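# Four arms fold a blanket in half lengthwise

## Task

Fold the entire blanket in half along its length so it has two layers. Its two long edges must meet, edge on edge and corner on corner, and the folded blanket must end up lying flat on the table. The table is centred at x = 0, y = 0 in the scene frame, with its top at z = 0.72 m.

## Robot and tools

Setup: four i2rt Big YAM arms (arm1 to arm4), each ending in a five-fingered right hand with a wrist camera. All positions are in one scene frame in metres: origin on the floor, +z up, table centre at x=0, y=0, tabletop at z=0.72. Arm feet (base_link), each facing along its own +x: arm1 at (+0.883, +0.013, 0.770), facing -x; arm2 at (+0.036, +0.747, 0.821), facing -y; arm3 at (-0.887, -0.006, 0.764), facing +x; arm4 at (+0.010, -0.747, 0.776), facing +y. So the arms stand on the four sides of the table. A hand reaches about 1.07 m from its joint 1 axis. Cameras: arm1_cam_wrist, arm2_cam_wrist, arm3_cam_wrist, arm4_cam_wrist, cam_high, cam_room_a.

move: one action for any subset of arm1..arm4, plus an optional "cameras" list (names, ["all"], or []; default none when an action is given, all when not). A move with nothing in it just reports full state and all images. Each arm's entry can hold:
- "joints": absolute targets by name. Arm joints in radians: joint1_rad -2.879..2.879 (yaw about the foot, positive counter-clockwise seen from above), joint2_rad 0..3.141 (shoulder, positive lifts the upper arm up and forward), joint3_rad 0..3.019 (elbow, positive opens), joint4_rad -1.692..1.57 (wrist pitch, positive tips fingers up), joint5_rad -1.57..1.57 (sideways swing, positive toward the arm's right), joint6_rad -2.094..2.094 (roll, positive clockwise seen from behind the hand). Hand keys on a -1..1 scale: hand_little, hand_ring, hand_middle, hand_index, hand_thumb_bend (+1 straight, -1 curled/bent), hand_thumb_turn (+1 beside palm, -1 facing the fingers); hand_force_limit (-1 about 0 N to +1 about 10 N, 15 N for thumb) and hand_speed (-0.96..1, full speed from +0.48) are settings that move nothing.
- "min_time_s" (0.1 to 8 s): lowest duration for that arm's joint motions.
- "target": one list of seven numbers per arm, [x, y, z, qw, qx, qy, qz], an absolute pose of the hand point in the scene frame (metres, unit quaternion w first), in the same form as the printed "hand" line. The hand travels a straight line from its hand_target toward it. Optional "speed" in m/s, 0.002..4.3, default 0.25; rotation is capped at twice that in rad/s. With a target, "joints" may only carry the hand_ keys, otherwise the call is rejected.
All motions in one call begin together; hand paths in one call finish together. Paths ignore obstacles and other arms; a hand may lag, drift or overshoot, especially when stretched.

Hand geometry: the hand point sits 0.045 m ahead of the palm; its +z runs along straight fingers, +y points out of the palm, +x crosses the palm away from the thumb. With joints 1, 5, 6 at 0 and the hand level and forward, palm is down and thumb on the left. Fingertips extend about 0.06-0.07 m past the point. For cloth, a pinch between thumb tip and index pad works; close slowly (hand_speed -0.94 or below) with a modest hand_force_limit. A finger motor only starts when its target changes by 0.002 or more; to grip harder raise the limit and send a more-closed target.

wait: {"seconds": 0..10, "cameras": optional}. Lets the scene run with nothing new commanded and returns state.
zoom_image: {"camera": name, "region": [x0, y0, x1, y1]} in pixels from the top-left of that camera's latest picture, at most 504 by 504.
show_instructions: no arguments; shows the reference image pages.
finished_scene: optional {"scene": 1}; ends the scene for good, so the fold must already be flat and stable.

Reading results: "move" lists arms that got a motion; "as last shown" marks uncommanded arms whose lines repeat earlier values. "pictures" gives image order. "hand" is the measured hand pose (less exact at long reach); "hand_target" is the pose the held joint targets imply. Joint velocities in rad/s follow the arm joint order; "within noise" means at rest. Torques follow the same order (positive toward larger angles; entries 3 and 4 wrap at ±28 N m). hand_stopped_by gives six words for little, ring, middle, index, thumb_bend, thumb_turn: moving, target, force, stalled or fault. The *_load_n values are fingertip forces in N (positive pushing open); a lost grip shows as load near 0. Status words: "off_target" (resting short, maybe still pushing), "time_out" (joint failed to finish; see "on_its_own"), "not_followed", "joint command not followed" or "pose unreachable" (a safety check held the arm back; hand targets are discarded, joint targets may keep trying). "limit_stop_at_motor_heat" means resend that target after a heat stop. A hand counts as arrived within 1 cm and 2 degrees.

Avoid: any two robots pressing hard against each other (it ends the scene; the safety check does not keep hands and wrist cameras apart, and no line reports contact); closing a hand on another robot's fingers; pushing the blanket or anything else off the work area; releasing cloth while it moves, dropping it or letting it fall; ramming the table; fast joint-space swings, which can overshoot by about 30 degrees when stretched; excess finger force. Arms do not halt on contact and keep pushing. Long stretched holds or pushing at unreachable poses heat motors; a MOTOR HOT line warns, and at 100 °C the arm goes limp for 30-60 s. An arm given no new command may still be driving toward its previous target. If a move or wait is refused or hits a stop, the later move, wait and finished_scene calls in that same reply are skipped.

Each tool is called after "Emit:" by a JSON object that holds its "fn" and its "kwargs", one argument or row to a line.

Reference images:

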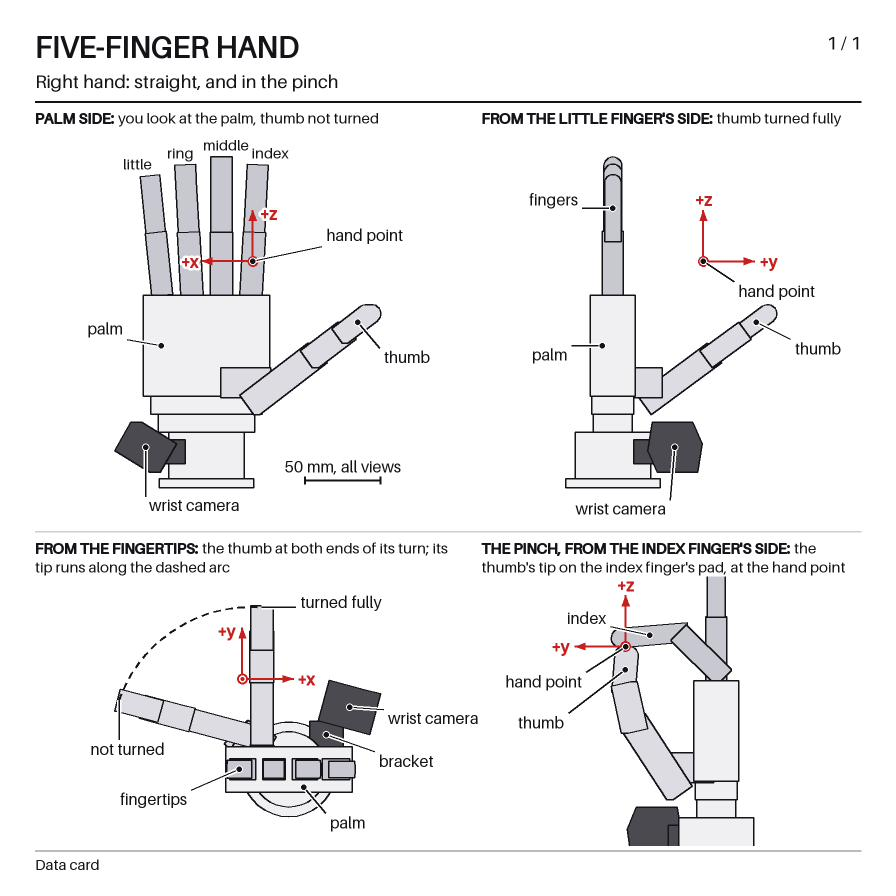

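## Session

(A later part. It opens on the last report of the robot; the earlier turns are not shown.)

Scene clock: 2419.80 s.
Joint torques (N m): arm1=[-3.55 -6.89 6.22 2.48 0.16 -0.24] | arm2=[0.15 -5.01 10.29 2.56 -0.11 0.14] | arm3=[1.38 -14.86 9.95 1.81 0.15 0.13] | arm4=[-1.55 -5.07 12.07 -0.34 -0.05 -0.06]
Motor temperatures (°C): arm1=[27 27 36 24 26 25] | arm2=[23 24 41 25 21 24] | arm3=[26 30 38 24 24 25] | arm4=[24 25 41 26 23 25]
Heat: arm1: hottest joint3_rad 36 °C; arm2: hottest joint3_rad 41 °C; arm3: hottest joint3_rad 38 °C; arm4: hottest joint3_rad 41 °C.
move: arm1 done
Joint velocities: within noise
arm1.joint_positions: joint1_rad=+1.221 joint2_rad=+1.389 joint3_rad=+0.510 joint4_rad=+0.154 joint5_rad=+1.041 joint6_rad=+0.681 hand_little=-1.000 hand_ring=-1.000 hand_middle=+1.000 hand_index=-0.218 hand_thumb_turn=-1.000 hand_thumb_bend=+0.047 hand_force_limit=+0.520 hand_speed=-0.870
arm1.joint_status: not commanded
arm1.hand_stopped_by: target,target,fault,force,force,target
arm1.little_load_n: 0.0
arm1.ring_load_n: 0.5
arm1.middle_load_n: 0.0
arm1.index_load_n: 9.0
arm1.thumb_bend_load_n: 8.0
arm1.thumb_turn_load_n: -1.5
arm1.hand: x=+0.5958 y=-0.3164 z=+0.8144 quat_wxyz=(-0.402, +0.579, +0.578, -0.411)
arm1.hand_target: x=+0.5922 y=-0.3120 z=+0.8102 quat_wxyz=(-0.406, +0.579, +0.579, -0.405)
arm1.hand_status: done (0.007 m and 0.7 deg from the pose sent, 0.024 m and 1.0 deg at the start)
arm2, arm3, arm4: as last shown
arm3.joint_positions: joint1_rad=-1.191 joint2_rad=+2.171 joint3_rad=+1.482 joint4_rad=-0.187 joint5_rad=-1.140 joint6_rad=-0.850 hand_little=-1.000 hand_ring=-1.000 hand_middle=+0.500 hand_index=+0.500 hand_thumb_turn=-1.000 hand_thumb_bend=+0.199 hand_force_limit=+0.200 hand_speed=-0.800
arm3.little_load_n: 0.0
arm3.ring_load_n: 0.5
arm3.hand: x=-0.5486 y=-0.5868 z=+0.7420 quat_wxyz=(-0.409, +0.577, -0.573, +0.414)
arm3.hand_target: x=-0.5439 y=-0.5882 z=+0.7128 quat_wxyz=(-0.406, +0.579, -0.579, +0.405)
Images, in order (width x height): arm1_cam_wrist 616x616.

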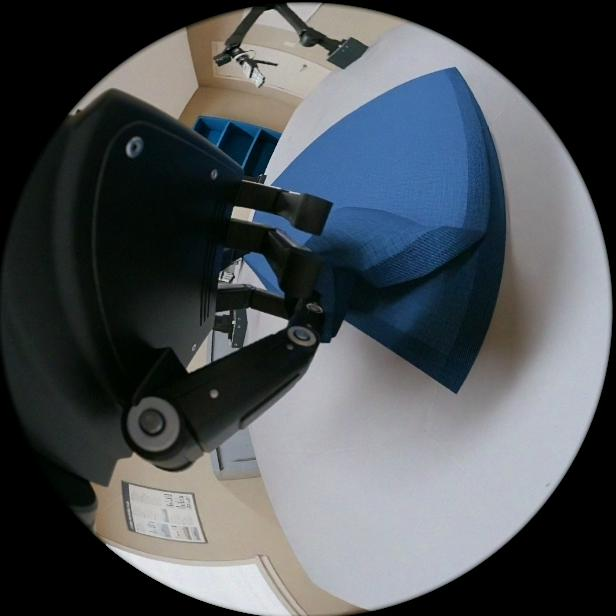

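Emit:
{"fn": "move", "kwargs": {
  "arm1": {"target": [0.592, -0.314, 0.775, 0.4056, -0.5793, -0.5793, 0.4056], "speed": 0.1}
}}

Emit:
{"fn": "move", "kwargs": {
  "arm1": {"target": [0.592, -0.316, 0.747, 0.4056, -0.5793, -0.5793, 0.4056], "speed": 0.08},
  "cameras": ["arm1_cam_wrist", "cam_high"]
}}

Emit:
{"fn": "zoom_image", "kwargs": {
  "camera": "arm1_cam_wrist",
  "region": [200, 150, 520, 470]
}}

Scene clock: 2432.33 s.
Joint torques (N m): arm1=[-3.31 -8.18 5.16 2.5 0.23 -0.2] | arm2=[0.26 -5.13 10.28 2.58 -0.11 0.14] | arm3=[1.32 -14.92 9.95 1.78 0.15 0.13] | arm4=[-1.38 -5.01 12.15 -0.34 -0.04 -0.05]
Motor temperatures (°C): arm1=[27 27 36 24 26 25] | arm2=[23 24 41 25 21 24] | arm3=[26 30 38 24 24 25] | arm4=[24 25 41 26 23 25]
Heat: arm1: hottest joint3_rad 36 °C; arm2: hottest joint3_rad 41 °C; arm3: hottest joint3_rad 38 °C; arm4: hottest joint3_rad 41 °C.
move: arm1 done
Joint velocities: within noise
arm1.joint_positions: joint1_rad=+1.221 joint2_rad=+1.520 joint3_rad=+0.489 joint4_rad=+0.296 joint5_rad=+1.041 joint6_rad=+0.681 hand_little=-1.000 hand_ring=-1.000 hand_middle=+1.000 hand_index=-0.218 hand_thumb_turn=-1.000 hand_thumb_bend=+0.047 hand_force_limit=+0.520 hand_speed=-0.870
arm1.joint_status: not commanded
arm1.hand_stopped_by: target,target,fault,force,force,target
arm1.little_load_n: 0.0
arm1.ring_load_n: 0.0
arm1.middle_load_n: 0.0
arm1.index_load_n: 8.5
arm1.thumb_bend_load_n: 7.5
arm1.thumb_turn_load_n: -1.5
arm1.hand: x=+0.5955 y=-0.3170 z=+0.7761 quat_wxyz=(-0.404, +0.578, +0.581, -0.407)
arm1.hand_target: x=+0.5921 y=-0.3139 z=+0.7750 quat_wxyz=(-0.406, +0.579, +0.579, -0.405)
arm1.hand_status: done (0.005 m and 0.3 deg from the pose sent, 0.040 m and 0.7 deg at the start)
arm2.joint_positions: joint1_rad=-0.221 joint2_rad=+0.882 joint3_rad=+0.736 joint4_rad=-0.681 joint5_rad=-0.198 joint6_rad=-0.204 hand_little=+1.000 hand_ring=+1.000 hand_middle=+1.000 hand_index=+1.000 hand_thumb_turn=-1.000 hand_thumb_bend=+1.000 hand_force_limit=+0.000 hand_speed=-0.800
arm2.joint_status: not commanded
arm2.hand_stopped_by: target,target,target,target,target,target
arm2.little_load_n: 0.0
arm2.ring_load_n: 0.0
arm2.middle_load_n: 0.0
arm2.index_load_n: 0.0
arm2.thumb_bend_load_n: -0.5
arm2.thumb_turn_load_n: 0.0
arm2.hand: x=+0.0044 y=+0.4045 z=+0.9958 quat_wxyz=(-0.002, +0.012, -0.928, +0.373)
arm2.hand_target: x=+0.0000 y=+0.4002 z=+1.0000 quat_wxyz=(+0.000, +0.000, -0.924, +0.382)
arm2.hand_status: not commanded
arm3: as last shown
arm3.ring_load_n: 0.0
arm4.joint_positions: joint1_rad=-0.031 joint2_rad=+1.023 joint3_rad=+0.680 joint4_rad=-1.245 joint5_rad=+0.000 joint6_rad=-0.072 hand_little=+1.000 hand_ring=+1.000 hand_middle=+1.000 hand_index=+1.000 hand_thumb_turn=+1.000 hand_thumb_bend=+1.000 hand_force_limit=+0.000 hand_speed=-0.800
arm4.joint_status: not commanded
arm4.hand_stopped_by: target,target,target,target,target,target
arm4.little_load_n: 0.0
arm4.ring_load_n: -0.5
arm4.middle_load_n: 0.0
arm4.index_load_n: 0.0
arm4.thumb_bend_load_n: 0.0
arm4.thumb_turn_load_n: 0.0
arm4.hand: x=-0.0031 y=-0.5702 z=+0.8703 quat_wxyz=(+0.008, +1.000, +0.000, +0.000)
arm4.hand_target: x=-0.0001 y=-0.5601 z=+0.8798 quat_wxyz=(+0.000, +1.000, +0.000, +0.000)
arm4.hand_status: not commanded
pictures: none

Scene clock: 2433.33 s.
Joint torques (N m): arm1=[-3.14 -8 4.21 2.36 0.28 -0.15] | arm2=[0.5 -4.48 10.22 2.51 -0.1 0.16] | arm3=[1.38 -14.92 9.94 1.83 0.16 0.13] | arm4=[-1.49 -4.95 12.11 -0.35 -0.06 -0.05]
Motor temperatures (°C): arm1=[27 27 36 24 26 25] | arm2=[23 24 41 25 21 24] | arm3=[26 30 38 24 24 25] | arm4=[24 25 41 26 23 25]
Heat: arm1: hottest joint3_rad 36 °C; arm2: hottest joint3_rad 41 °C; arm3: hottest joint3_rad 38 °C; arm4: hottest joint3_rad 41 °C.
move: arm1 done
Joint velocities: within noise
arm1.joint_positions: joint1_rad=+1.221 joint2_rad=+1.621 joint3_rad=+0.487 joint4_rad=+0.410 joint5_rad=+1.042 joint6_rad=+0.681 hand_little=-1.000 hand_ring=-1.000 hand_middle=+1.000 hand_index=-0.218 hand_thumb_turn=-1.000 hand_thumb_bend=+0.047 hand_force_limit=+0.520 hand_speed=-0.870
arm1.joint_status: not commanded
arm1.hand_stopped_by: target,target,fault,force,force,target
arm1.little_load_n: 0.0
arm1.ring_load_n: 0.0
arm1.middle_load_n: 0.0
arm1.index_load_n: 8.5
arm1.thumb_bend_load_n: 6.5
arm1.thumb_turn_load_n: -1.5
arm1.hand: x=+0.5934 y=-0.3214 z=+0.7527 quat_wxyz=(-0.402, +0.579, +0.578, -0.411)
arm1.hand_target: x=+0.5921 y=-0.3160 z=+0.7471 quat_wxyz=(-0.406, +0.579, +0.579, -0.405)
arm1.hand_status: done (0.008 m and 0.8 deg from the pose sent, 0.029 m and 0.3 deg at the start)
arm2, arm3, arm4: as last shown
arm2.thumb_bend_load_n: 0.0
arm4.ring_load_n: 0.0
Images, in order (width x height): arm1_cam_wrist 616x616, cam_high 504x504.

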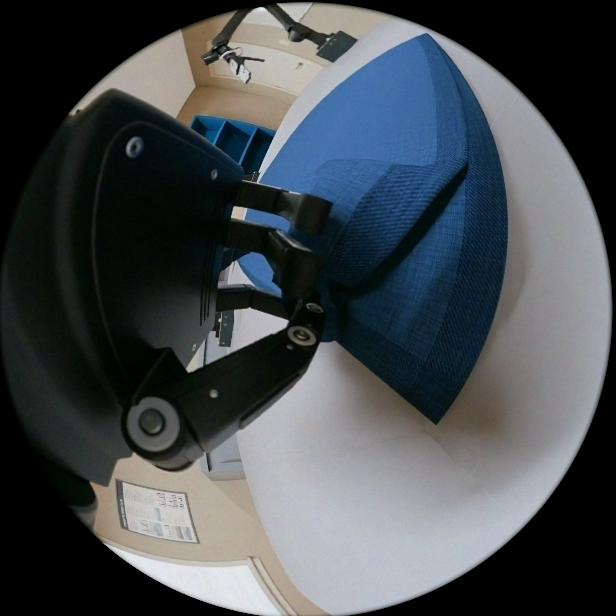

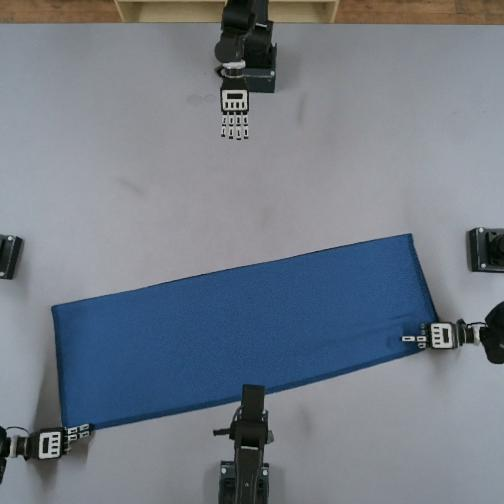

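Scaled by 1.575 from the camera's image (finer frame: 880x880).

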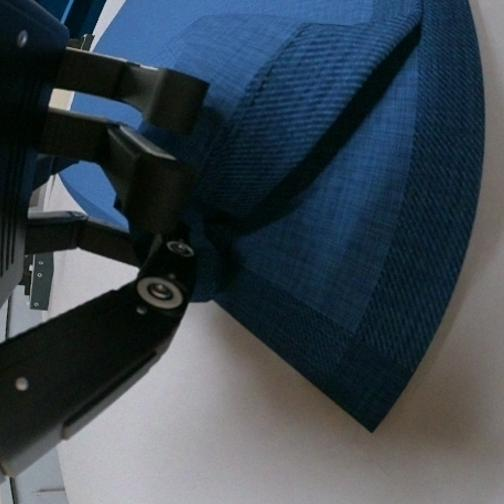

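Emit:
{"fn": "move", "kwargs": {
  "arm1": {"joints": {"hand_index": 0.1, "hand_thumb_bend": 0.3, "hand_speed": -0.85}}
}}

Emit:
{"fn": "move", "kwargs": {
  "arm1": {"target": [0.600, -0.312, 0.85, 0.4056, -0.5793, -0.5793, 0.4056], "speed": 0.12},
  "cameras": ["arm1_cam_wrist"]
}}

Scene clock: 2446.60 s.
Joint torques (N m): arm1=[-3.14 -8 4.18 2.37 0.28 -0.15] | arm2=[0.5 -5.19 10.24 2.5 -0.11 0.14] | arm3=[1.32 -14.86 9.94 1.81 0.15 0.13] | arm4=[-1.49 -4.89 12.08 -0.31 -0.03 -0.06]
Motor temperatures (°C): arm1=[27 27 36 24 26 25] | arm2=[23 24 42 25 21 24] | arm3=[26 30 38 24 24 25] | arm4=[24 25 41 26 23 25]
Heat: arm1: hottest joint3_rad 36 °C; arm2: hottest joint3_rad 42 °C; arm3: hottest joint3_rad 38 °C; arm4: hottest joint3_rad 41 °C.
move: arm1 done
Joint velocities: within noise
arm1.joint_positions: joint1_rad=+1.221 joint2_rad=+1.621 joint3_rad=+0.487 joint4_rad=+0.410 joint5_rad=+1.042 joint6_rad=+0.681 hand_little=-1.000 hand_ring=-1.000 hand_middle=+1.000 hand_index=+0.100 hand_thumb_turn=-1.000 hand_thumb_bend=+0.299 hand_force_limit=+0.520 hand_speed=-0.850
arm1.joint_status: all done
arm1.hand_stopped_by: target,target,fault,target,target,target
arm1.little_load_n: 0.0
arm1.ring_load_n: 0.0
arm1.middle_load_n: 0.0
arm1.index_load_n: 0.0
arm1.thumb_bend_load_n: -1.0
arm1.thumb_turn_load_n: -0.5
arm1.hand: x=+0.5934 y=-0.3214 z=+0.7527 quat_wxyz=(-0.402, +0.579, +0.578, -0.411)
arm1.hand_target: x=+0.5921 y=-0.3160 z=+0.7471 quat_wxyz=(-0.406, +0.579, +0.579, -0.405)
arm1.hand_status: not commanded
arm2, arm3, arm4: as last shown
pictures: none

Scene clock: 2448.13 s.
Joint torques (N m): arm1=[-1.79 -6.77 10.03 1.35 0.48 -0.02] | arm2=[0.62 -5.01 10.24 2.44 -0.09 0.16] | arm3=[1.44 -14.86 9.95 1.83 0.15 0.12] | arm4=[-1.61 -5.01 12.1 -0.31 -0.05 -0.06]
Motor temperatures (°C): arm1=[27 27 36 24 26 25] | arm2=[23 24 42 25 21 24] | arm3=[26 30 38 24 24 25] | arm4=[24 25 41 26 23 25]
Heat: arm1: hottest joint3_rad 36 °C; arm2: hottest joint3_rad 42 °C; arm3: hottest joint3_rad 38 °C; arm4: hottest joint3_rad 41 °C.
move: arm1 off_target
Joint velocities: within noise
arm1.joint_positions: joint1_rad=+1.221 joint2_rad=+1.270 joint3_rad=+0.512 joint4_rad=-0.016 joint5_rad=+1.050 joint6_rad=+0.689 hand_little=-1.000 hand_ring=-1.000 hand_middle=+1.000 hand_index=+0.100 hand_thumb_turn=-1.000 hand_thumb_bend=+0.300 hand_force_limit=+0.520 hand_speed=-0.850
arm1.joint_status: not commanded
arm1.hand_stopped_by: target,target,fault,target,target,target
arm1.little_load_n: 0.0
arm1.ring_load_n: 0.0
arm1.middle_load_n: 0.0
arm1.index_load_n: 0.0
arm1.thumb_bend_load_n: 0.0
arm1.thumb_turn_load_n: 0.0
arm1.hand: x=+0.6027 y=-0.2970 z=+0.8371 quat_wxyz=(-0.412, +0.576, +0.586, -0.393)
arm1.hand_target: x=+0.6003 y=-0.3115 z=+0.8500 quat_wxyz=(-0.406, +0.579, +0.579, -0.406)
arm1.hand_status: off_target (0.020 m and 1.8 deg from the pose sent, 0.098 m and 0.8 deg at the start)
arm2, arm3, arm4: as last shown
Images, in order (width x height): arm1_cam_wrist 616x616.

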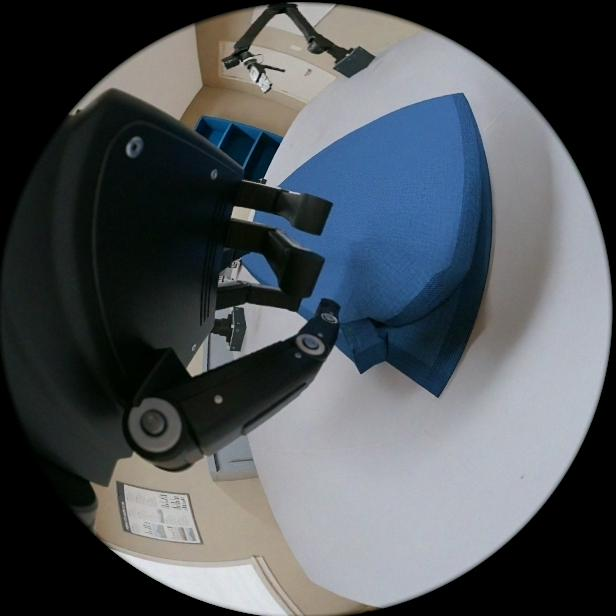

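Emit:
{"fn": "move", "kwargs": {
  "arm1": {"target": [0.70, -0.20, 1.0, 0.4056, -0.5793, -0.5793, 0.4056], "speed": 0.25},
  "cameras": ["arm1_cam_wrist", "cam_high"]
}}

Emit:
{"fn": "zoom_image", "kwargs": {
  "camera": "cam_high",
  "region": [340, 220, 460, 380]
}}

Emit:
{"fn": "zoom_image", "kwargs": {
  "camera": "arm1_cam_wrist",
  "region": [250, 150, 570, 470]
}}

Scene clock: 2454.43 s.
Joint torques (N m): arm1=[-1.14 -0.62 13.12 0.59 0.73 -0.04] | arm2=[0.5 -4.95 10.26 2.54 -0.1 0.13] | arm3=[1.38 -14.86 9.94 1.83 0.15 0.12] | arm4=[-1.49 -4.89 12.21 -0.38 -0.05 -0.07]
Motor temperatures (°C): arm1=[27 27 37 24 26 25] | arm2=[23 24 42 25 21 24] | arm3=[26 30 39 24 24 25] | arm4=[24 25 41 26 23 25]
Heat: arm1: hottest joint3_rad 37 °C; arm2: hottest joint3_rad 42 °C; arm3: hottest joint3_rad 39 °C; arm4: hottest joint3_rad 41 °C.
move: arm1 off_target
Joint velocities: within noise
arm1.joint_positions: joint1_rad=+1.494 joint2_rad=+0.684 joint3_rad=+0.648 joint4_rad=-1.260 joint5_rad=+1.204 joint6_rad=+1.251 hand_little=-1.000 hand_ring=-1.000 hand_middle=+1.000 hand_index=+0.100 hand_thumb_turn=-1.000 hand_thumb_bend=+0.300 hand_force_limit=+0.520 hand_speed=-0.850
arm1.joint_status: not commanded
arm1.hand_stopped_by: target,target,fault,target,target,target
arm1.little_load_n: 0.0
arm1.ring_load_n: 0.0
arm1.middle_load_n: 0.0
arm1.index_load_n: 0.5
arm1.thumb_bend_load_n: 0.0
arm1.thumb_turn_load_n: 0.0
arm1.hand: x=+0.6978 y=-0.1874 z=+0.9794 quat_wxyz=(-0.417, +0.576, +0.585, -0.389)
arm1.hand_target: x=+0.6999 y=-0.1994 z=+0.9996 quat_wxyz=(-0.405, +0.579, +0.580, -0.406)
arm1.hand_status: off_target (0.024 m and 2.5 deg from the pose sent, 0.213 m and 1.8 deg at the start)
arm2, arm4: as last shown
arm3.joint_positions: joint1_rad=-1.191 joint2_rad=+2.171 joint3_rad=+1.482 joint4_rad=-0.187 joint5_rad=-1.140 joint6_rad=-0.850 hand_little=-1.000 hand_ring=-1.000 hand_middle=+0.500 hand_index=+0.500 hand_thumb_turn=-1.000 hand_thumb_bend=+0.199 hand_force_limit=+0.200 hand_speed=-0.800
arm3.joint_status: not commanded
arm3.hand_stopped_by: target,target,target,target,target,target
arm3.little_load_n: 0.0
arm3.ring_load_n: 0.0
arm3.middle_load_n: 0.0
arm3.index_load_n: 0.0
arm3.thumb_bend_load_n: -5.0
arm3.thumb_turn_load_n: 0.5
arm3.hand: x=-0.5486 y=-0.5868 z=+0.7420 quat_wxyz=(-0.409, +0.577, -0.573, +0.414)
arm3.hand_target: x=-0.5439 y=-0.5882 z=+0.7128 quat_wxyz=(-0.406, +0.579, -0.579, +0.405)
arm3.hand_status: not commanded
Images, in order (width x height): arm1_cam_wrist 616x616, cam_high 504x504.

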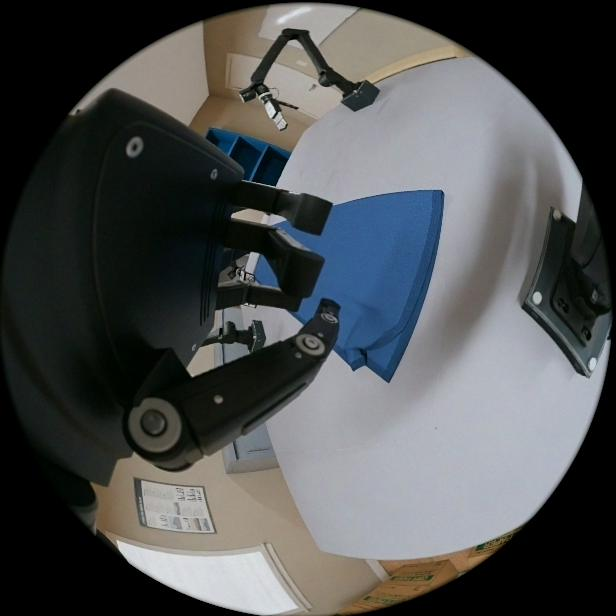

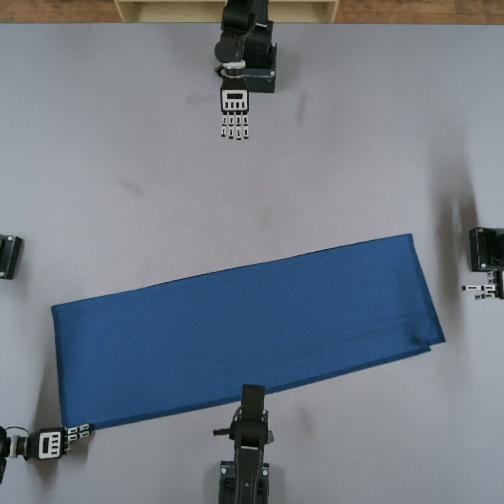

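Scaled by 3.150.

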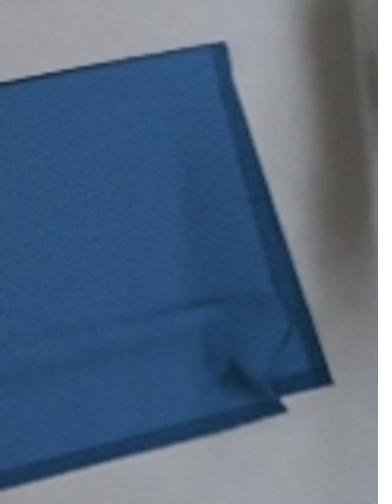

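Scaled by 1.575 from the camera's image (finer frame: 880x880).

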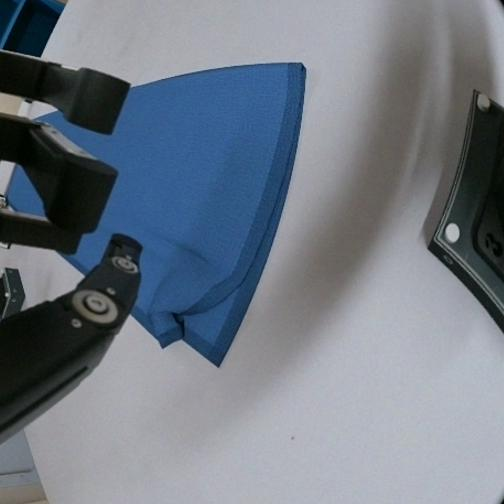

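Emit:
{"fn": "move", "kwargs": {
  "arm1": {"target": [0.615, -0.352, 0.80, 0.4056, -0.5793, -0.5793, 0.4056], "speed": 0.25, "joints": {"hand_index": 0.6, "hand_thumb_bend": 0.2, "hand_speed": -0.7}}
}}

Emit:
{"fn": "move", "kwargs": {
  "arm1": {"target": [0.616, -0.352, 0.762, 0.4056, -0.5793, -0.5793, 0.4056], "speed": 0.1},
  "cameras": ["arm1_cam_wrist"]
}}

Emit:
{"fn": "zoom_image", "kwargs": {
  "camera": "arm1_cam_wrist",
  "region": [200, 150, 520, 470]
}}

Scene clock: 2491.33 s.
Joint torques (N m): arm1=[-3.78 -9.35 8.44 2.28 0.33 -0.18] | arm2=[0.26 -4.72 10.29 2.56 -0.11 0.14] | arm3=[1.38 -14.92 9.95 1.8 0.15 0.13] | arm4=[-1.38 -4.89 12.12 -0.32 -0.04 -0.05]
Motor temperatures (°C): arm1=[27 26 45 24 27 25] | arm2=[23 24 42 25 21 24] | arm3=[26 30 39 24 24 25] | arm4=[24 25 42 26 23 25]
Heat: arm1: hottest joint3_rad 45 °C; arm2: hottest joint3_rad 42 °C; arm3: hottest joint3_rad 39 °C; arm4: hottest joint3_rad 42 °C.
move: arm1 off_target
Joint velocities: within noise
arm1.joint_positions: joint1_rad=+1.332 joint2_rad=+1.501 joint3_rad=+0.571 joint4_rad=+0.013 joint5_rad=+1.115 joint6_rad=+0.838 hand_little=-1.000 hand_ring=-1.000 hand_middle=+1.000 hand_index=+0.600 hand_thumb_turn=-1.000 hand_thumb_bend=+0.200 hand_force_limit=+0.520 hand_speed=-0.700
arm1.joint_status: all done
arm1.hand_stopped_by: target,target,fault,target,target,target
arm1.little_load_n: 0.0
arm1.ring_load_n: 0.0
arm1.middle_load_n: 0.0
arm1.index_load_n: 0.0
arm1.thumb_bend_load_n: 0.0
arm1.thumb_turn_load_n: 0.0
arm1.hand: x=+0.6262 y=-0.3388 z=+0.7860 quat_wxyz=(-0.412, +0.570, +0.593, -0.392)
arm1.hand_target: x=+0.6153 y=-0.3513 z=+0.8005 quat_wxyz=(-0.406, +0.579, +0.579, -0.406)
arm1.hand_status: off_target (0.022 m and 2.6 deg from the pose sent, 0.257 m and 2.5 deg at the start)
arm2, arm3, arm4: as last shown
pictures: none

Scene clock: 2492.37 s.
Joint torques (N m): arm1=[-3.55 -9.17 5.9 2.37 0.37 -0.15] | arm2=[0.44 -4.84 10.29 2.45 -0.1 0.13] | arm3=[1.44 -14.86 9.94 1.8 0.15 0.13] | arm4=[-1.32 -5.07 12.11 -0.29 -0.05 -0.06]
Motor temperatures (°C): arm1=[27 26 45 24 27 25] | arm2=[23 24 42 25 21 24] | arm3=[26 30 39 24 24 25] | arm4=[24 25 42 26 23 25]
Heat: arm1: hottest joint3_rad 45 °C; arm2: hottest joint3_rad 42 °C; arm3: hottest joint3_rad 39 °C; arm4: hottest joint3_rad 42 °C.
move: arm1 done
Joint velocities: within noise
arm1.joint_positions: joint1_rad=+1.332 joint2_rad=+1.609 joint3_rad=+0.571 joint4_rad=+0.149 joint5_rad=+1.115 joint6_rad=+0.838 hand_little=-1.000 hand_ring=-1.000 hand_middle=+1.000 hand_index=+0.600 hand_thumb_turn=-1.000 hand_thumb_bend=+0.200 hand_force_limit=+0.520 hand_speed=-0.700
arm1.joint_status: not commanded
arm1.hand_stopped_by: target,target,fault,target,target,target
arm1.little_load_n: 0.0
arm1.ring_load_n: 0.0
arm1.middle_load_n: 0.0
arm1.index_load_n: 0.0
arm1.thumb_bend_load_n: 0.0
arm1.thumb_turn_load_n: 0.0
arm1.hand: x=+0.6229 y=-0.3497 z=+0.7597 quat_wxyz=(-0.406, +0.574, +0.586, -0.402)
arm1.hand_target: x=+0.6160 y=-0.3519 z=+0.7622 quat_wxyz=(-0.406, +0.579, +0.579, -0.406)
arm1.hand_status: done (0.008 m and 1.1 deg from the pose sent, 0.029 m and 2.6 deg at the start)
arm2, arm3, arm4: as last shown
arm2.middle_load_n: -0.5
Images, in order (width x height): arm1_cam_wrist 616x616.

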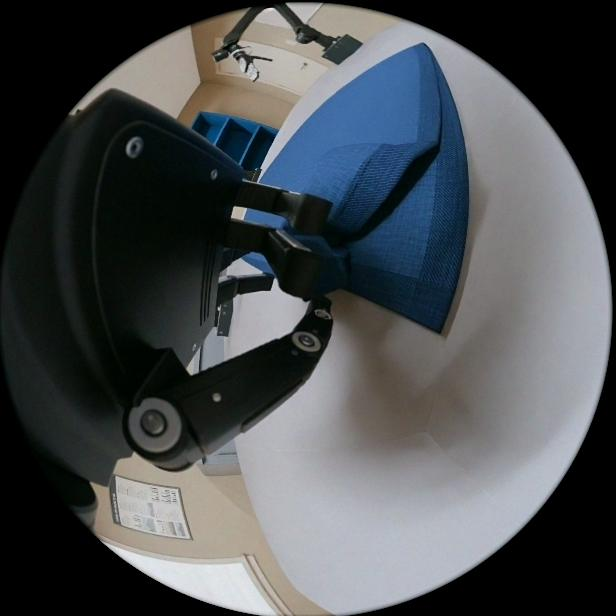

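Scaled by 1.575 from the camera's image (finer frame: 880x880).

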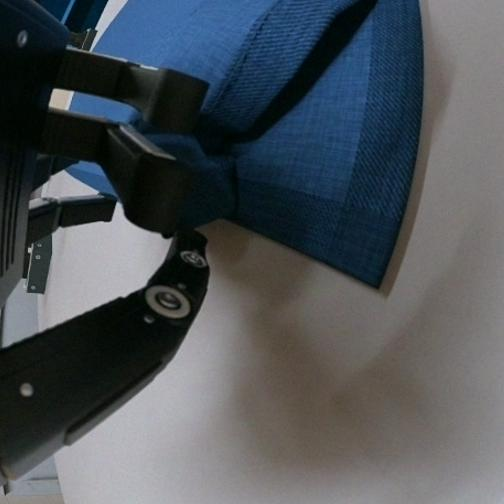

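Emit:
{"fn": "move", "kwargs": {
  "arm1": {"target": [0.66, -0.32, 0.86, 0.1830, -0.6830, -0.6830, 0.1830], "speed": 0.35, "joints": {"hand_index": 1.0, "hand_ring": 1.0, "hand_little": 1.0, "hand_thumb_bend": 1.0, "hand_thumb_turn": 1.0, "hand_speed": -0.2}},
  "cameras": ["arm1_cam_wrist", "cam_high"]
}}

Emit:
{"fn": "zoom_image", "kwargs": {
  "camera": "arm1_cam_wrist",
  "region": [200, 150, 520, 470]
}}

Scene clock: 2575.93 s.
Joint torques (N m): arm1=[-3.49 -8.29 11.43 0.69 0.06 -0.1] | arm2=[0.26 -4.95 10.25 2.43 -0.1 0.15] | arm3=[1.38 -14.92 9.95 1.78 0.16 0.12] | arm4=[-1.55 -5.01 12.18 -0.29 -0.04 -0.06]
Motor temperatures (°C): arm1=[27 27 39 24 26 25] | arm2=[23 23 42 25 21 24] | arm3=[26 30 39 24 23 25] | arm4=[24 25 42 26 23 25]
Heat: arm1: hottest joint3_rad 39 °C; arm2: hottest joint3_rad 42 °C; arm3: hottest joint3_rad 39 °C; arm4: hottest joint3_rad 42 °C.
move: arm1 off_target
Joint velocities: within noise
arm1.joint_positions: joint1_rad=+1.099 joint2_rad=+1.267 joint3_rad=+0.829 joint4_rad=-0.864 joint5_rad=+0.444 joint6_rad=+0.975 hand_little=+1.000 hand_ring=+1.000 hand_middle=+1.000 hand_index=+1.000 hand_thumb_turn=+1.000 hand_thumb_bend=+1.000 hand_force_limit=+0.520 hand_speed=-0.200
arm1.joint_status: all done
arm1.hand_stopped_by: target,target,fault,target,target,target
arm1.little_load_n: 0.0
arm1.ring_load_n: 0.0
arm1.middle_load_n: 0.0
arm1.index_load_n: 0.0
arm1.thumb_bend_load_n: 0.0
arm1.thumb_turn_load_n: -0.5
arm1.hand: x=+0.6705 y=-0.3105 z=+0.8437 quat_wxyz=(-0.187, +0.678, +0.690, -0.170)
arm1.hand_target: x=+0.6602 y=-0.3196 z=+0.8601 quat_wxyz=(-0.183, +0.683, +0.683, -0.183)
arm1.hand_status: off_target (0.022 m and 1.9 deg from the pose sent, 0.111 m and 39.8 deg at the start)
arm2, arm3, arm4: as last shown
arm2.middle_load_n: 0.0
Images, in order (width x height): arm1_cam_wrist 616x616, cam_high 504x504.

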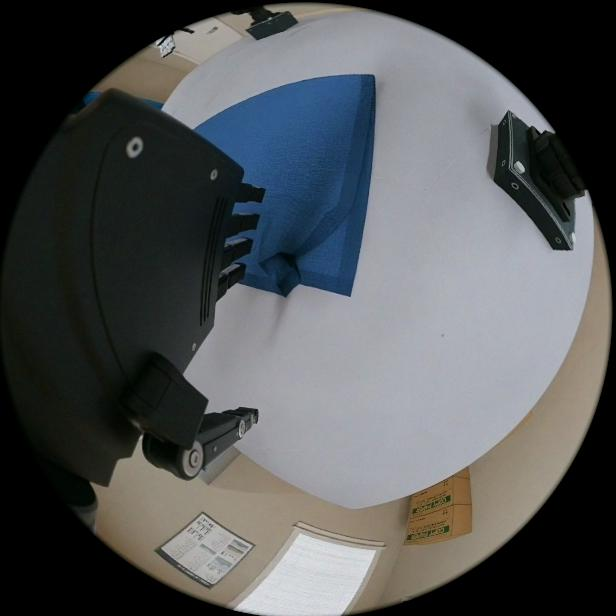

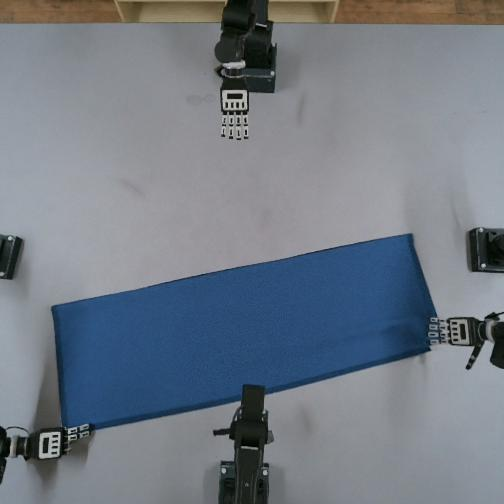

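Scaled by 1.575 from the camera's image (finer frame: 880x880).

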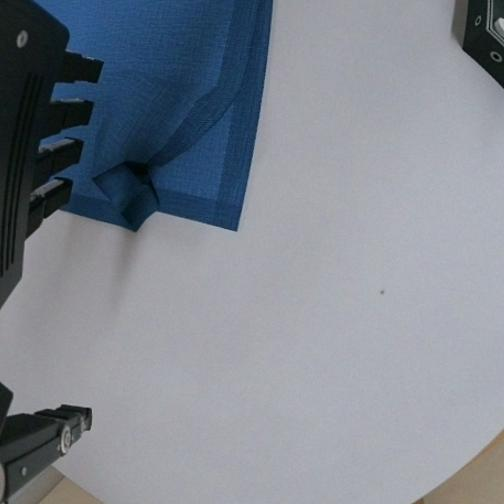

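Emit:
{"fn": "move", "kwargs": {
  "arm1": {"target": [0.592, -0.350, 0.80, 0.1830, -0.6830, -0.6830, 0.1830], "speed": 0.2}
}}

Emit:
{"fn": "move", "kwargs": {
  "arm1": {"target": [0.592, -0.350, 0.75, 0.1830, -0.6830, -0.6830, 0.1830], "speed": 0.08},
  "cameras": ["arm1_cam_wrist"]
}}

Scene clock: 2616.83 s.
Joint torques (N m): arm1=[-3.49 -10.58 10.81 1.84 0.03 -0.2] | arm2=[0.15 -5.01 10.25 2.5 -0.11 0.11] | arm3=[1.38 -14.86 9.95 1.8 0.15 0.12] | arm4=[-1.2 -4.89 12.1 -0.29 -0.05 -0.06]
Motor temperatures (°C): arm1=[27 27 45 24 25 25] | arm2=[23 23 42 25 21 24] | arm3=[26 30 39 24 23 25] | arm4=[24 25 42 26 23 25]
Heat: arm1: hottest joint3_rad 45 °C; arm2: hottest joint3_rad 42 °C; arm3: hottest joint3_rad 39 °C; arm4: hottest joint3_rad 42 °C.
move: arm1 off_target
Joint velocities: within noise
arm1.joint_positions: joint1_rad=+0.994 joint2_rad=+1.504 joint3_rad=+0.887 joint4_rad=-0.663 joint5_rad=+0.411 joint6_rad=+0.874 hand_little=+1.000 hand_ring=+1.000 hand_middle=+1.000 hand_index=+1.000 hand_thumb_turn=+1.000 hand_thumb_bend=+1.000 hand_force_limit=+0.520 hand_speed=-0.200
arm1.joint_status: not commanded
arm1.hand_stopped_by: target,target,fault,target,target,target
arm1.little_load_n: 0.0
arm1.ring_load_n: 0.0
arm1.middle_load_n: 0.0
arm1.index_load_n: 0.0
arm1.thumb_bend_load_n: -0.5
arm1.thumb_turn_load_n: 0.0
arm1.hand: x=+0.6098 y=-0.3344 z=+0.7843 quat_wxyz=(-0.187, +0.681, +0.690, -0.159)
arm1.hand_target: x=+0.5925 y=-0.3492 z=+0.8006 quat_wxyz=(-0.183, +0.683, +0.683, -0.183)
arm1.hand_status: off_target (0.028 m and 2.9 deg from the pose sent, 0.098 m and 1.9 deg at the start)
arm2.joint_positions: joint1_rad=-0.221 joint2_rad=+0.882 joint3_rad=+0.736 joint4_rad=-0.681 joint5_rad=-0.198 joint6_rad=-0.204 hand_little=+1.000 hand_ring=+1.000 hand_middle=+1.000 hand_index=+1.000 hand_thumb_turn=-1.000 hand_thumb_bend=+1.000 hand_force_limit=+0.000 hand_speed=-0.800
arm2.joint_status: not commanded
arm2.hand_stopped_by: target,target,target,target,target,target
arm2.little_load_n: 0.0
arm2.ring_load_n: 0.0
arm2.middle_load_n: 0.0
arm2.index_load_n: 0.0
arm2.thumb_bend_load_n: 0.0
arm2.thumb_turn_load_n: 0.5
arm2.hand: x=+0.0044 y=+0.4045 z=+0.9958 quat_wxyz=(-0.002, +0.012, -0.928, +0.373)
arm2.hand_target: x=+0.0000 y=+0.4002 z=+1.0000 quat_wxyz=(+0.000, +0.000, -0.924, +0.382)
arm2.hand_status: not commanded
arm3: as last shown
arm3.little_load_n: 0.5
arm4.joint_positions: joint1_rad=-0.031 joint2_rad=+1.023 joint3_rad=+0.680 joint4_rad=-1.245 joint5_rad=+0.000 joint6_rad=-0.072 hand_little=+1.000 hand_ring=+1.000 hand_middle=+1.000 hand_index=+1.000 hand_thumb_turn=+1.000 hand_thumb_bend=+1.000 hand_force_limit=+0.000 hand_speed=-0.800
arm4.joint_status: not commanded
arm4.hand_stopped_by: target,target,target,target,target,target
arm4.little_load_n: 0.0
arm4.ring_load_n: 0.0
arm4.middle_load_n: 0.0
arm4.index_load_n: 0.0
arm4.thumb_bend_load_n: 0.0
arm4.thumb_turn_load_n: 0.0
arm4.hand: x=-0.0031 y=-0.5702 z=+0.8703 quat_wxyz=(+0.008, +1.000, +0.000, +0.000)
arm4.hand_target: x=-0.0001 y=-0.5601 z=+0.8798 quat_wxyz=(+0.000, +1.000, +0.000, +0.000)
arm4.hand_status: not commanded
pictures: none

Scene clock: 2617.97 s.
Joint torques (N m): arm1=[-3.49 -9.47 6.65 2.03 -0.01 -0.18] | arm2=[0.32 -4.95 10.29 2.44 -0.11 0.16] | arm3=[1.44 -14.92 9.95 1.8 0.15 0.12] | arm4=[-1.38 -5.07 12.07 -0.35 -0.05 -0.07]
Motor temperatures (°C): arm1=[27 27 45 24 25 25] | arm2=[23 23 42 25 21 24] | arm3=[26 30 39 24 23 25] | arm4=[24 25 42 26 23 25]
Heat: arm1: hottest joint3_rad 45 °C; arm2: hottest joint3_rad 42 °C; arm3: hottest joint3_rad 39 °C; arm4: hottest joint3_rad 42 °C.
move: arm1 off_target
Joint velocities: within noise
arm1.joint_positions: joint1_rad=+0.994 joint2_rad=+1.574 joint3_rad=+0.880 joint4_rad=-0.517 joint5_rad=+0.412 joint6_rad=+0.874 hand_little=+1.000 hand_ring=+1.000 hand_middle=+1.000 hand_index=+1.000 hand_thumb_turn=+1.000 hand_thumb_bend=+1.000 hand_force_limit=+0.520 hand_speed=-0.200
arm1.joint_status: not commanded
arm1.hand_stopped_by: target,target,fault,target,target,target
arm1.little_load_n: 0.0
arm1.ring_load_n: 0.0
arm1.middle_load_n: 0.0
arm1.index_load_n: 0.0
arm1.thumb_bend_load_n: 0.0
arm1.thumb_turn_load_n: 0.0
arm1.hand: x=+0.5939 y=-0.3558 z=+0.7616 quat_wxyz=(-0.182, +0.682, +0.682, -0.192)
arm1.hand_target: x=+0.5922 y=-0.3499 z=+0.7503 quat_wxyz=(-0.183, +0.683, +0.683, -0.183)
arm1.hand_status: off_target (0.013 m and 1.0 deg from the pose sent, 0.042 m and 2.9 deg at the start)
arm2, arm3, arm4: as last shown
arm2.thumb_turn_load_n: 0.0
arm3.little_load_n: 0.0
Images, in order (width x height): arm1_cam_wrist 616x616.

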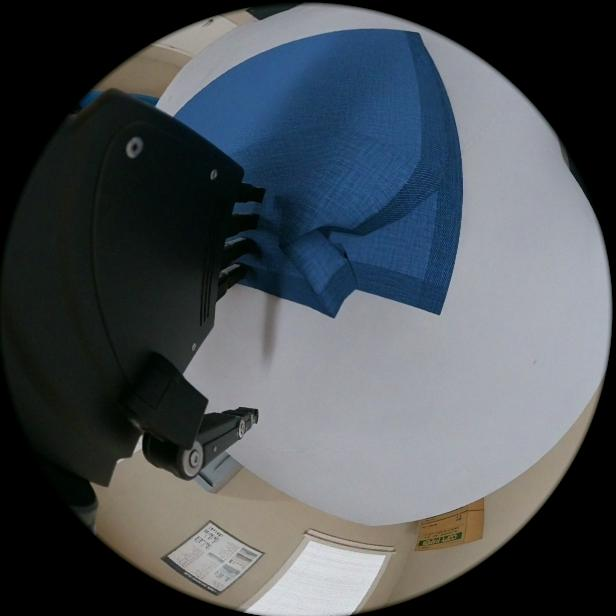

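Emit:
{"fn": "move", "kwargs": {
  "arm1": {"target": [0.600, -0.348, 0.740, 0.1830, -0.6830, -0.6830, 0.1830], "speed": 0.05}
}}

Emit:
{"fn": "move", "kwargs": {
  "arm1": {"target": [0.690, -0.330, 0.740, 0.1830, -0.6830, -0.6830, 0.1830], "speed": 0.06},
  "cameras": ["arm1_cam_wrist", "cam_high"]
}}

Scene clock: 2625.33 s.
Joint torques (N m): arm1=[-2.49 -8.88 5.74 1.76 -0.06 -0.02] | arm2=[0.03 -5.07 10.26 2.59 -0.12 0.12] | arm3=[1.44 -14.92 9.95 1.78 0.15 0.13] | arm4=[-1.26 -4.84 12.04 -0.34 -0.04 -0.06]
Motor temperatures (°C): arm1=[27 27 43 24 25 25] | arm2=[23 23 42 25 21 24] | arm3=[26 30 39 24 23 25] | arm4=[24 25 42 26 23 25]
Heat: arm1: hottest joint3_rad 43 °C; arm2: hottest joint3_rad 42 °C; arm3: hottest joint3_rad 39 °C; arm4: hottest joint3_rad 42 °C.
move: arm1 off_target
Joint velocities: within noise
arm1.joint_positions: joint1_rad=+0.994 joint2_rad=+1.574 joint3_rad=+0.865 joint4_rad=-0.484 joint5_rad=+0.418 joint6_rad=+0.874 hand_little=+1.000 hand_ring=+1.000 hand_middle=+1.000 hand_index=+1.000 hand_thumb_turn=+1.000 hand_thumb_bend=+1.000 hand_force_limit=+0.520 hand_speed=-0.200
arm1.joint_status: not commanded
arm1.hand_stopped_by: target,target,fault,target,target,target
arm1.little_load_n: 0.0
arm1.ring_load_n: 0.0
arm1.middle_load_n: 0.0
arm1.index_load_n: 0.0
arm1.thumb_bend_load_n: 0.0
arm1.thumb_turn_load_n: 0.0
arm1.hand: x=+0.5925 y=-0.3557 z=+0.7587 quat_wxyz=(-0.183, +0.682, +0.679, -0.200)
arm1.hand_target: x=+0.6003 y=-0.3476 z=+0.7408 quat_wxyz=(-0.183, +0.683, +0.683, -0.183)
arm1.hand_status: off_target (0.022 m and 2.0 deg from the pose sent, 0.024 m and 1.0 deg at the start)
arm2, arm3, arm4: as last shown
pictures: none

Scene clock: 2627.50 s.
Joint torques (N m): arm1=[-0.21 -8.47 4.9 -0.12 -0.62 -0.04] | arm2=[0.21 -4.78 10.32 2.45 -0.11 0.13] | arm3=[0.85 -15.21 9.62 1.65 0.16 0.12] | arm4=[-1.55 -4.95 12.14 -0.27 -0.04 -0.04]
Motor temperatures (°C): arm1=[27 27 43 24 25 25] | arm2=[23 23 42 25 21 24] | arm3=[26 30 39 24 23 25] | arm4=[24 25 42 26 23 25]
Heat: arm1: hottest joint3_rad 43 °C; arm2: hottest joint3_rad 42 °C; arm3: hottest joint3_rad 39 °C; arm4: hottest joint3_rad 42 °C.
move: arm1 off_target
Joint velocities: within noise
arm1.joint_positions: joint1_rad=+1.145 joint2_rad=+1.462 joint3_rad=+0.718 joint4_rad=-0.504 joint5_rad=+0.489 joint6_rad=+1.063 hand_little=+1.000 hand_ring=+1.000 hand_middle=+1.000 hand_index=+1.000 hand_thumb_turn=+1.000 hand_thumb_bend=+1.000 hand_force_limit=+0.520 hand_speed=-0.200
arm1.joint_status: not commanded
arm1.hand_stopped_by: target,target,fault,target,target,target
arm1.little_load_n: 0.0
arm1.ring_load_n: 0.0
arm1.middle_load_n: 0.5
arm1.index_load_n: 0.0
arm1.thumb_bend_load_n: 0.0
arm1.thumb_turn_load_n: 0.0
arm1.hand: x=+0.6646 y=-0.3409 z=+0.7554 quat_wxyz=(-0.188, +0.693, +0.664, -0.212)
arm1.hand_target: x=+0.6888 y=-0.3292 z=+0.7406 quat_wxyz=(-0.184, +0.683, +0.683, -0.183)
arm1.hand_status: off_target (0.032 m and 4.1 deg from the pose sent, 0.103 m and 2.0 deg at the start)
arm2, arm3, arm4: as last shown
arm3.joint_positions: joint1_rad=-1.185 joint2_rad=+2.174 joint3_rad=+1.485 joint4_rad=-0.184 joint5_rad=-1.140 joint6_rad=-0.850 hand_little=-1.000 hand_ring=-1.000 hand_middle=+0.500 hand_index=+0.500 hand_thumb_turn=-1.000 hand_thumb_bend=+0.199 hand_force_limit=+0.200 hand_speed=-0.800
arm3.index_load_n: -0.5
arm3.thumb_bend_load_n: -5.5
arm3.thumb_turn_load_n: 0.0
arm3.hand: x=-0.5446 y=-0.5865 z=+0.7419 quat_wxyz=(-0.409, +0.579, -0.570, +0.415)
arm3.hand_target: x=-0.5438 y=-0.5882 z=+0.7127 quat_wxyz=(-0.406, +0.579, -0.579, +0.405)
Images, in order (width x height): arm1_cam_wrist 616x616, cam_high 504x504.

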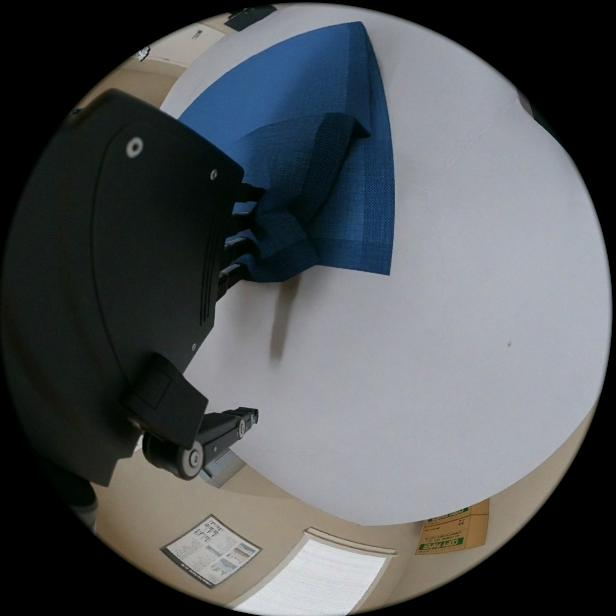

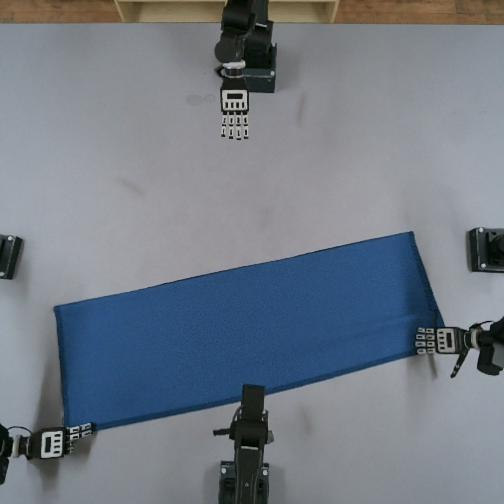

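Emit:
{"fn": "move", "kwargs": {
  "arm1": {"target": [0.72, -0.322, 0.742, 0.1830, -0.6830, -0.6830, 0.1830], "speed": 0.06},
  "cameras": ["arm1_cam_wrist"]
}}

Emit:
{"fn": "zoom_image", "kwargs": {
  "camera": "arm1_cam_wrist",
  "region": [160, 50, 440, 330]
}}

Scene clock: 2634.63 s.
Joint torques (N m): arm1=[-0.15 -8.12 4.86 -0.25 -0.63 0.06] | arm2=[0.38 -4.6 10.21 2.54 -0.11 0.15] | arm3=[0.26 -15.33 9.52 1.52 0.16 0.13] | arm4=[-1.44 -4.89 12.14 -0.35 -0.04 -0.04]
Motor temperatures (°C): arm1=[27 27 42 24 25 25] | arm2=[23 23 42 25 21 24] | arm3=[26 30 40 24 23 25] | arm4=[24 25 42 26 23 25]
Heat: arm1: hottest joint3_rad 42 °C; arm2: hottest joint3_rad 42 °C; arm3: hottest joint3_rad 40 °C; arm4: hottest joint3_rad 42 °C.
move: arm1 off_target
Joint velocities: within noise
arm1.joint_positions: joint1_rad=+1.216 joint2_rad=+1.419 joint3_rad=+0.677 joint4_rad=-0.544 joint5_rad=+0.507 joint6_rad=+1.136 hand_little=+1.000 hand_ring=+1.000 hand_middle=+1.000 hand_index=+1.000 hand_thumb_turn=+1.000 hand_thumb_bend=+1.000 hand_force_limit=+0.520 hand_speed=-0.200
arm1.joint_status: not commanded
arm1.hand_stopped_by: target,target,fault,target,target,target
arm1.little_load_n: 0.0
arm1.ring_load_n: 0.0
arm1.middle_load_n: 0.5
arm1.index_load_n: 0.0
arm1.thumb_bend_load_n: 0.0
arm1.thumb_turn_load_n: 0.0
arm1.hand: x=+0.6955 y=-0.3342 z=+0.7557 quat_wxyz=(-0.187, +0.691, +0.666, -0.210)
arm1.hand_target: x=+0.7186 y=-0.3215 z=+0.7425 quat_wxyz=(-0.184, +0.683, +0.683, -0.183)
arm1.hand_status: off_target (0.031 m and 3.8 deg from the pose sent, 0.060 m and 4.1 deg at the start)
arm2, arm4: as last shown
arm2.middle_load_n: 0.5
arm2.thumb_turn_load_n: 0.5
arm3.joint_positions: joint1_rad=-1.176 joint2_rad=+2.175 joint3_rad=+1.487 joint4_rad=-0.181 joint5_rad=-1.140 joint6_rad=-0.850 hand_little=-1.000 hand_ring=-1.000 hand_middle=+0.500 hand_index=+0.500 hand_thumb_turn=-1.000 hand_thumb_bend=+0.198 hand_force_limit=+0.200 hand_speed=-0.800
arm3.joint_status: not commanded
arm3.hand_stopped_by: target,target,target,target,target,target
arm3.little_load_n: 0.0
arm3.ring_load_n: 0.0
arm3.middle_load_n: 0.0
arm3.index_load_n: 0.0
arm3.thumb_bend_load_n: -6.0
arm3.thumb_turn_load_n: 0.0
arm3.hand: x=-0.5395 y=-0.5843 z=+0.7418 quat_wxyz=(-0.410, +0.582, -0.567, +0.414)
arm3.hand_target: x=-0.5440 y=-0.5884 z=+0.7128 quat_wxyz=(-0.406, +0.579, -0.579, +0.406)
arm3.hand_status: not commanded
Images, in order (width x height): arm1_cam_wrist 616x616.

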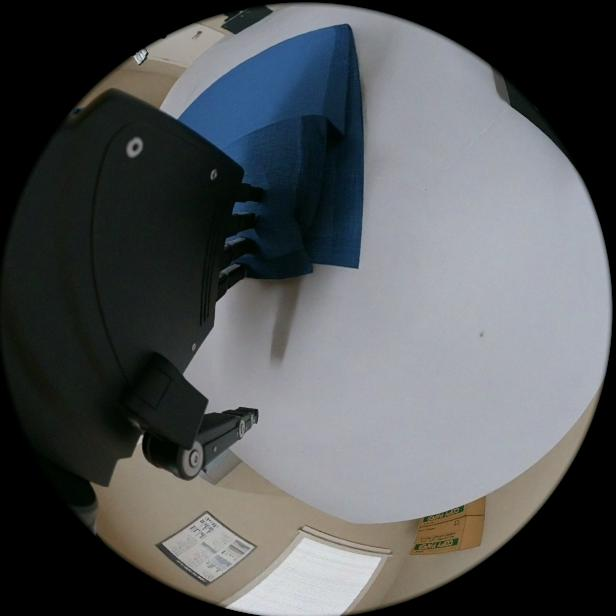

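Scaled by 1.800 from the camera's image (finer frame: 880x880).

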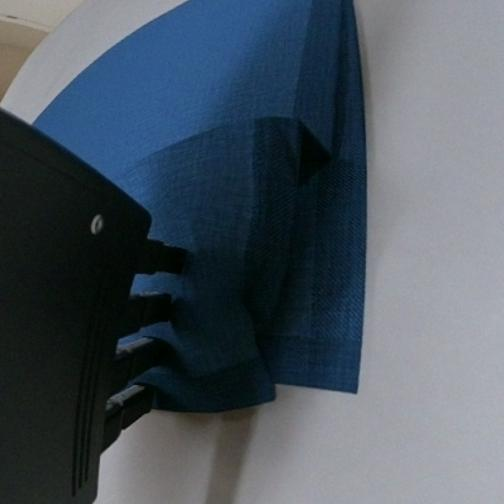

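Emit:
{"fn": "move", "kwargs": {
  "arm1": {"target": [0.755, -0.312, 0.742, 0.1830, -0.6830, -0.6830, 0.1830], "speed": 0.05},
  "cameras": ["arm1_cam_wrist", "arm3_cam_wrist", "cam_high"]
}}

Emit:
{"fn": "zoom_image", "kwargs": {
  "camera": "arm1_cam_wrist",
  "region": [160, 50, 440, 330]
}}

Scene clock: 2645.93 s.
Joint torques (N m): arm1=[0.26 -7.65 4.67 -0.57 -0.84 0.15] | arm2=[0.09 -4.78 10.19 2.52 -0.12 0.12] | arm3=[-0.97 -15.44 9.51 1.52 0.28 0.12] | arm4=[-1.44 -4.66 12.14 -0.31 -0.05 -0.05]
Motor temperatures (°C): arm1=[27 27 40 24 26 25] | arm2=[23 23 42 25 21 24] | arm3=[26 30 39 24 23 25] | arm4=[24 25 42 26 23 25]
Heat: arm1: hottest joint3_rad 40 °C; arm2: hottest joint3_rad 42 °C; arm3: hottest joint3_rad 39 °C; arm4: hottest joint3_rad 42 °C.
move: arm1 off_target
Joint velocities: within noise
arm1.joint_positions: joint1_rad=+1.306 joint2_rad=+1.378 joint3_rad=+0.635 joint4_rad=-0.590 joint5_rad=+0.533 joint6_rad=+1.235 hand_little=+1.000 hand_ring=+1.000 hand_middle=+1.000 hand_index=+1.000 hand_thumb_turn=+1.000 hand_thumb_bend=+1.000 hand_force_limit=+0.520 hand_speed=-0.200
arm1.joint_status: not commanded
arm1.hand_stopped_by: target,target,fault,target,target,target
arm1.little_load_n: 0.0
arm1.ring_load_n: 0.5
arm1.middle_load_n: 0.0
arm1.index_load_n: 0.0
arm1.thumb_bend_load_n: 0.0
arm1.thumb_turn_load_n: -0.5
arm1.hand: x=+0.7291 y=-0.3265 z=+0.7551 quat_wxyz=(-0.187, +0.691, +0.665, -0.212)
arm1.hand_target: x=+0.7533 y=-0.3114 z=+0.7424 quat_wxyz=(-0.184, +0.683, +0.683, -0.183)
arm1.hand_status: off_target (0.032 m and 4.0 deg from the pose sent, 0.065 m and 3.8 deg at the start)
arm2, arm3, arm4: as last shown
arm2.middle_load_n: 0.0
arm2.thumb_turn_load_n: 0.0
arm3.joint_positions: joint1_rad=-1.161 joint2_rad=+2.176 joint3_rad=+1.487 joint4_rad=-0.181 joint5_rad=-1.143 joint6_rad=-0.850 hand_little=-1.000 hand_ring=-1.000 hand_middle=+0.500 hand_index=+0.500 hand_thumb_turn=-1.000 hand_thumb_bend=+0.198 hand_force_limit=+0.200 hand_speed=-0.800
arm3.thumb_bend_load_n: -8.0
arm3.hand: x=-0.5308 y=-0.5785 z=+0.7412 quat_wxyz=(-0.415, +0.586, -0.562, +0.410)
arm3.hand_target: x=-0.5439 y=-0.5884 z=+0.7128 quat_wxyz=(-0.405, +0.579, -0.579, +0.406)
Images, in order (width x height): arm1_cam_wrist 616x616, arm3_cam_wrist 616x616, cam_high 504x504.

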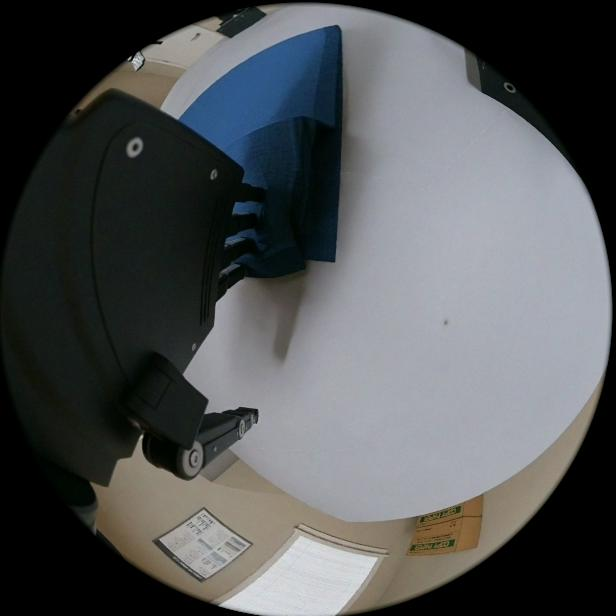

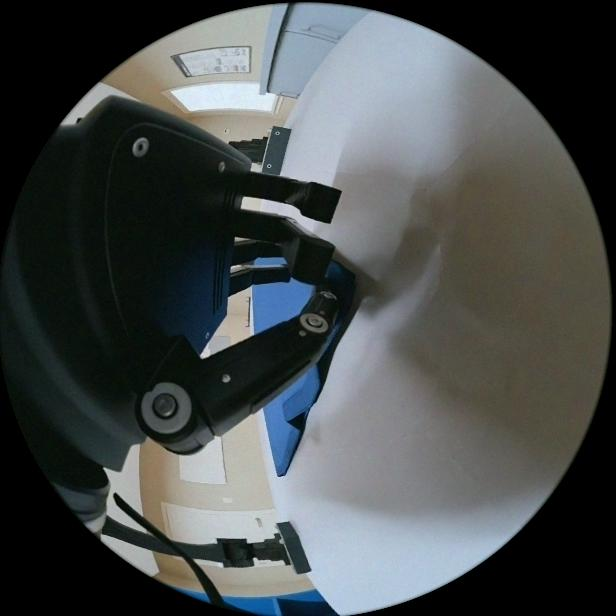

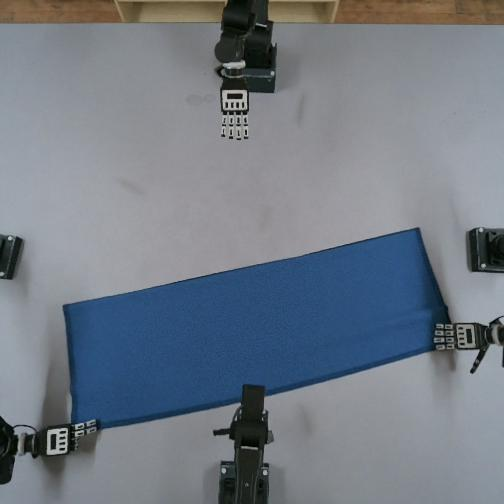

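Scaled by 1.800 from the camera's image (finer frame: 880x880).

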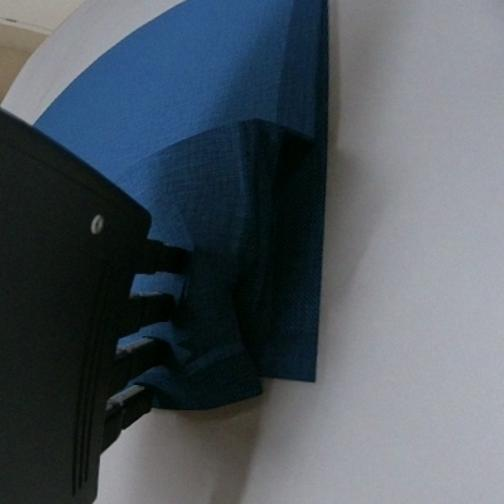

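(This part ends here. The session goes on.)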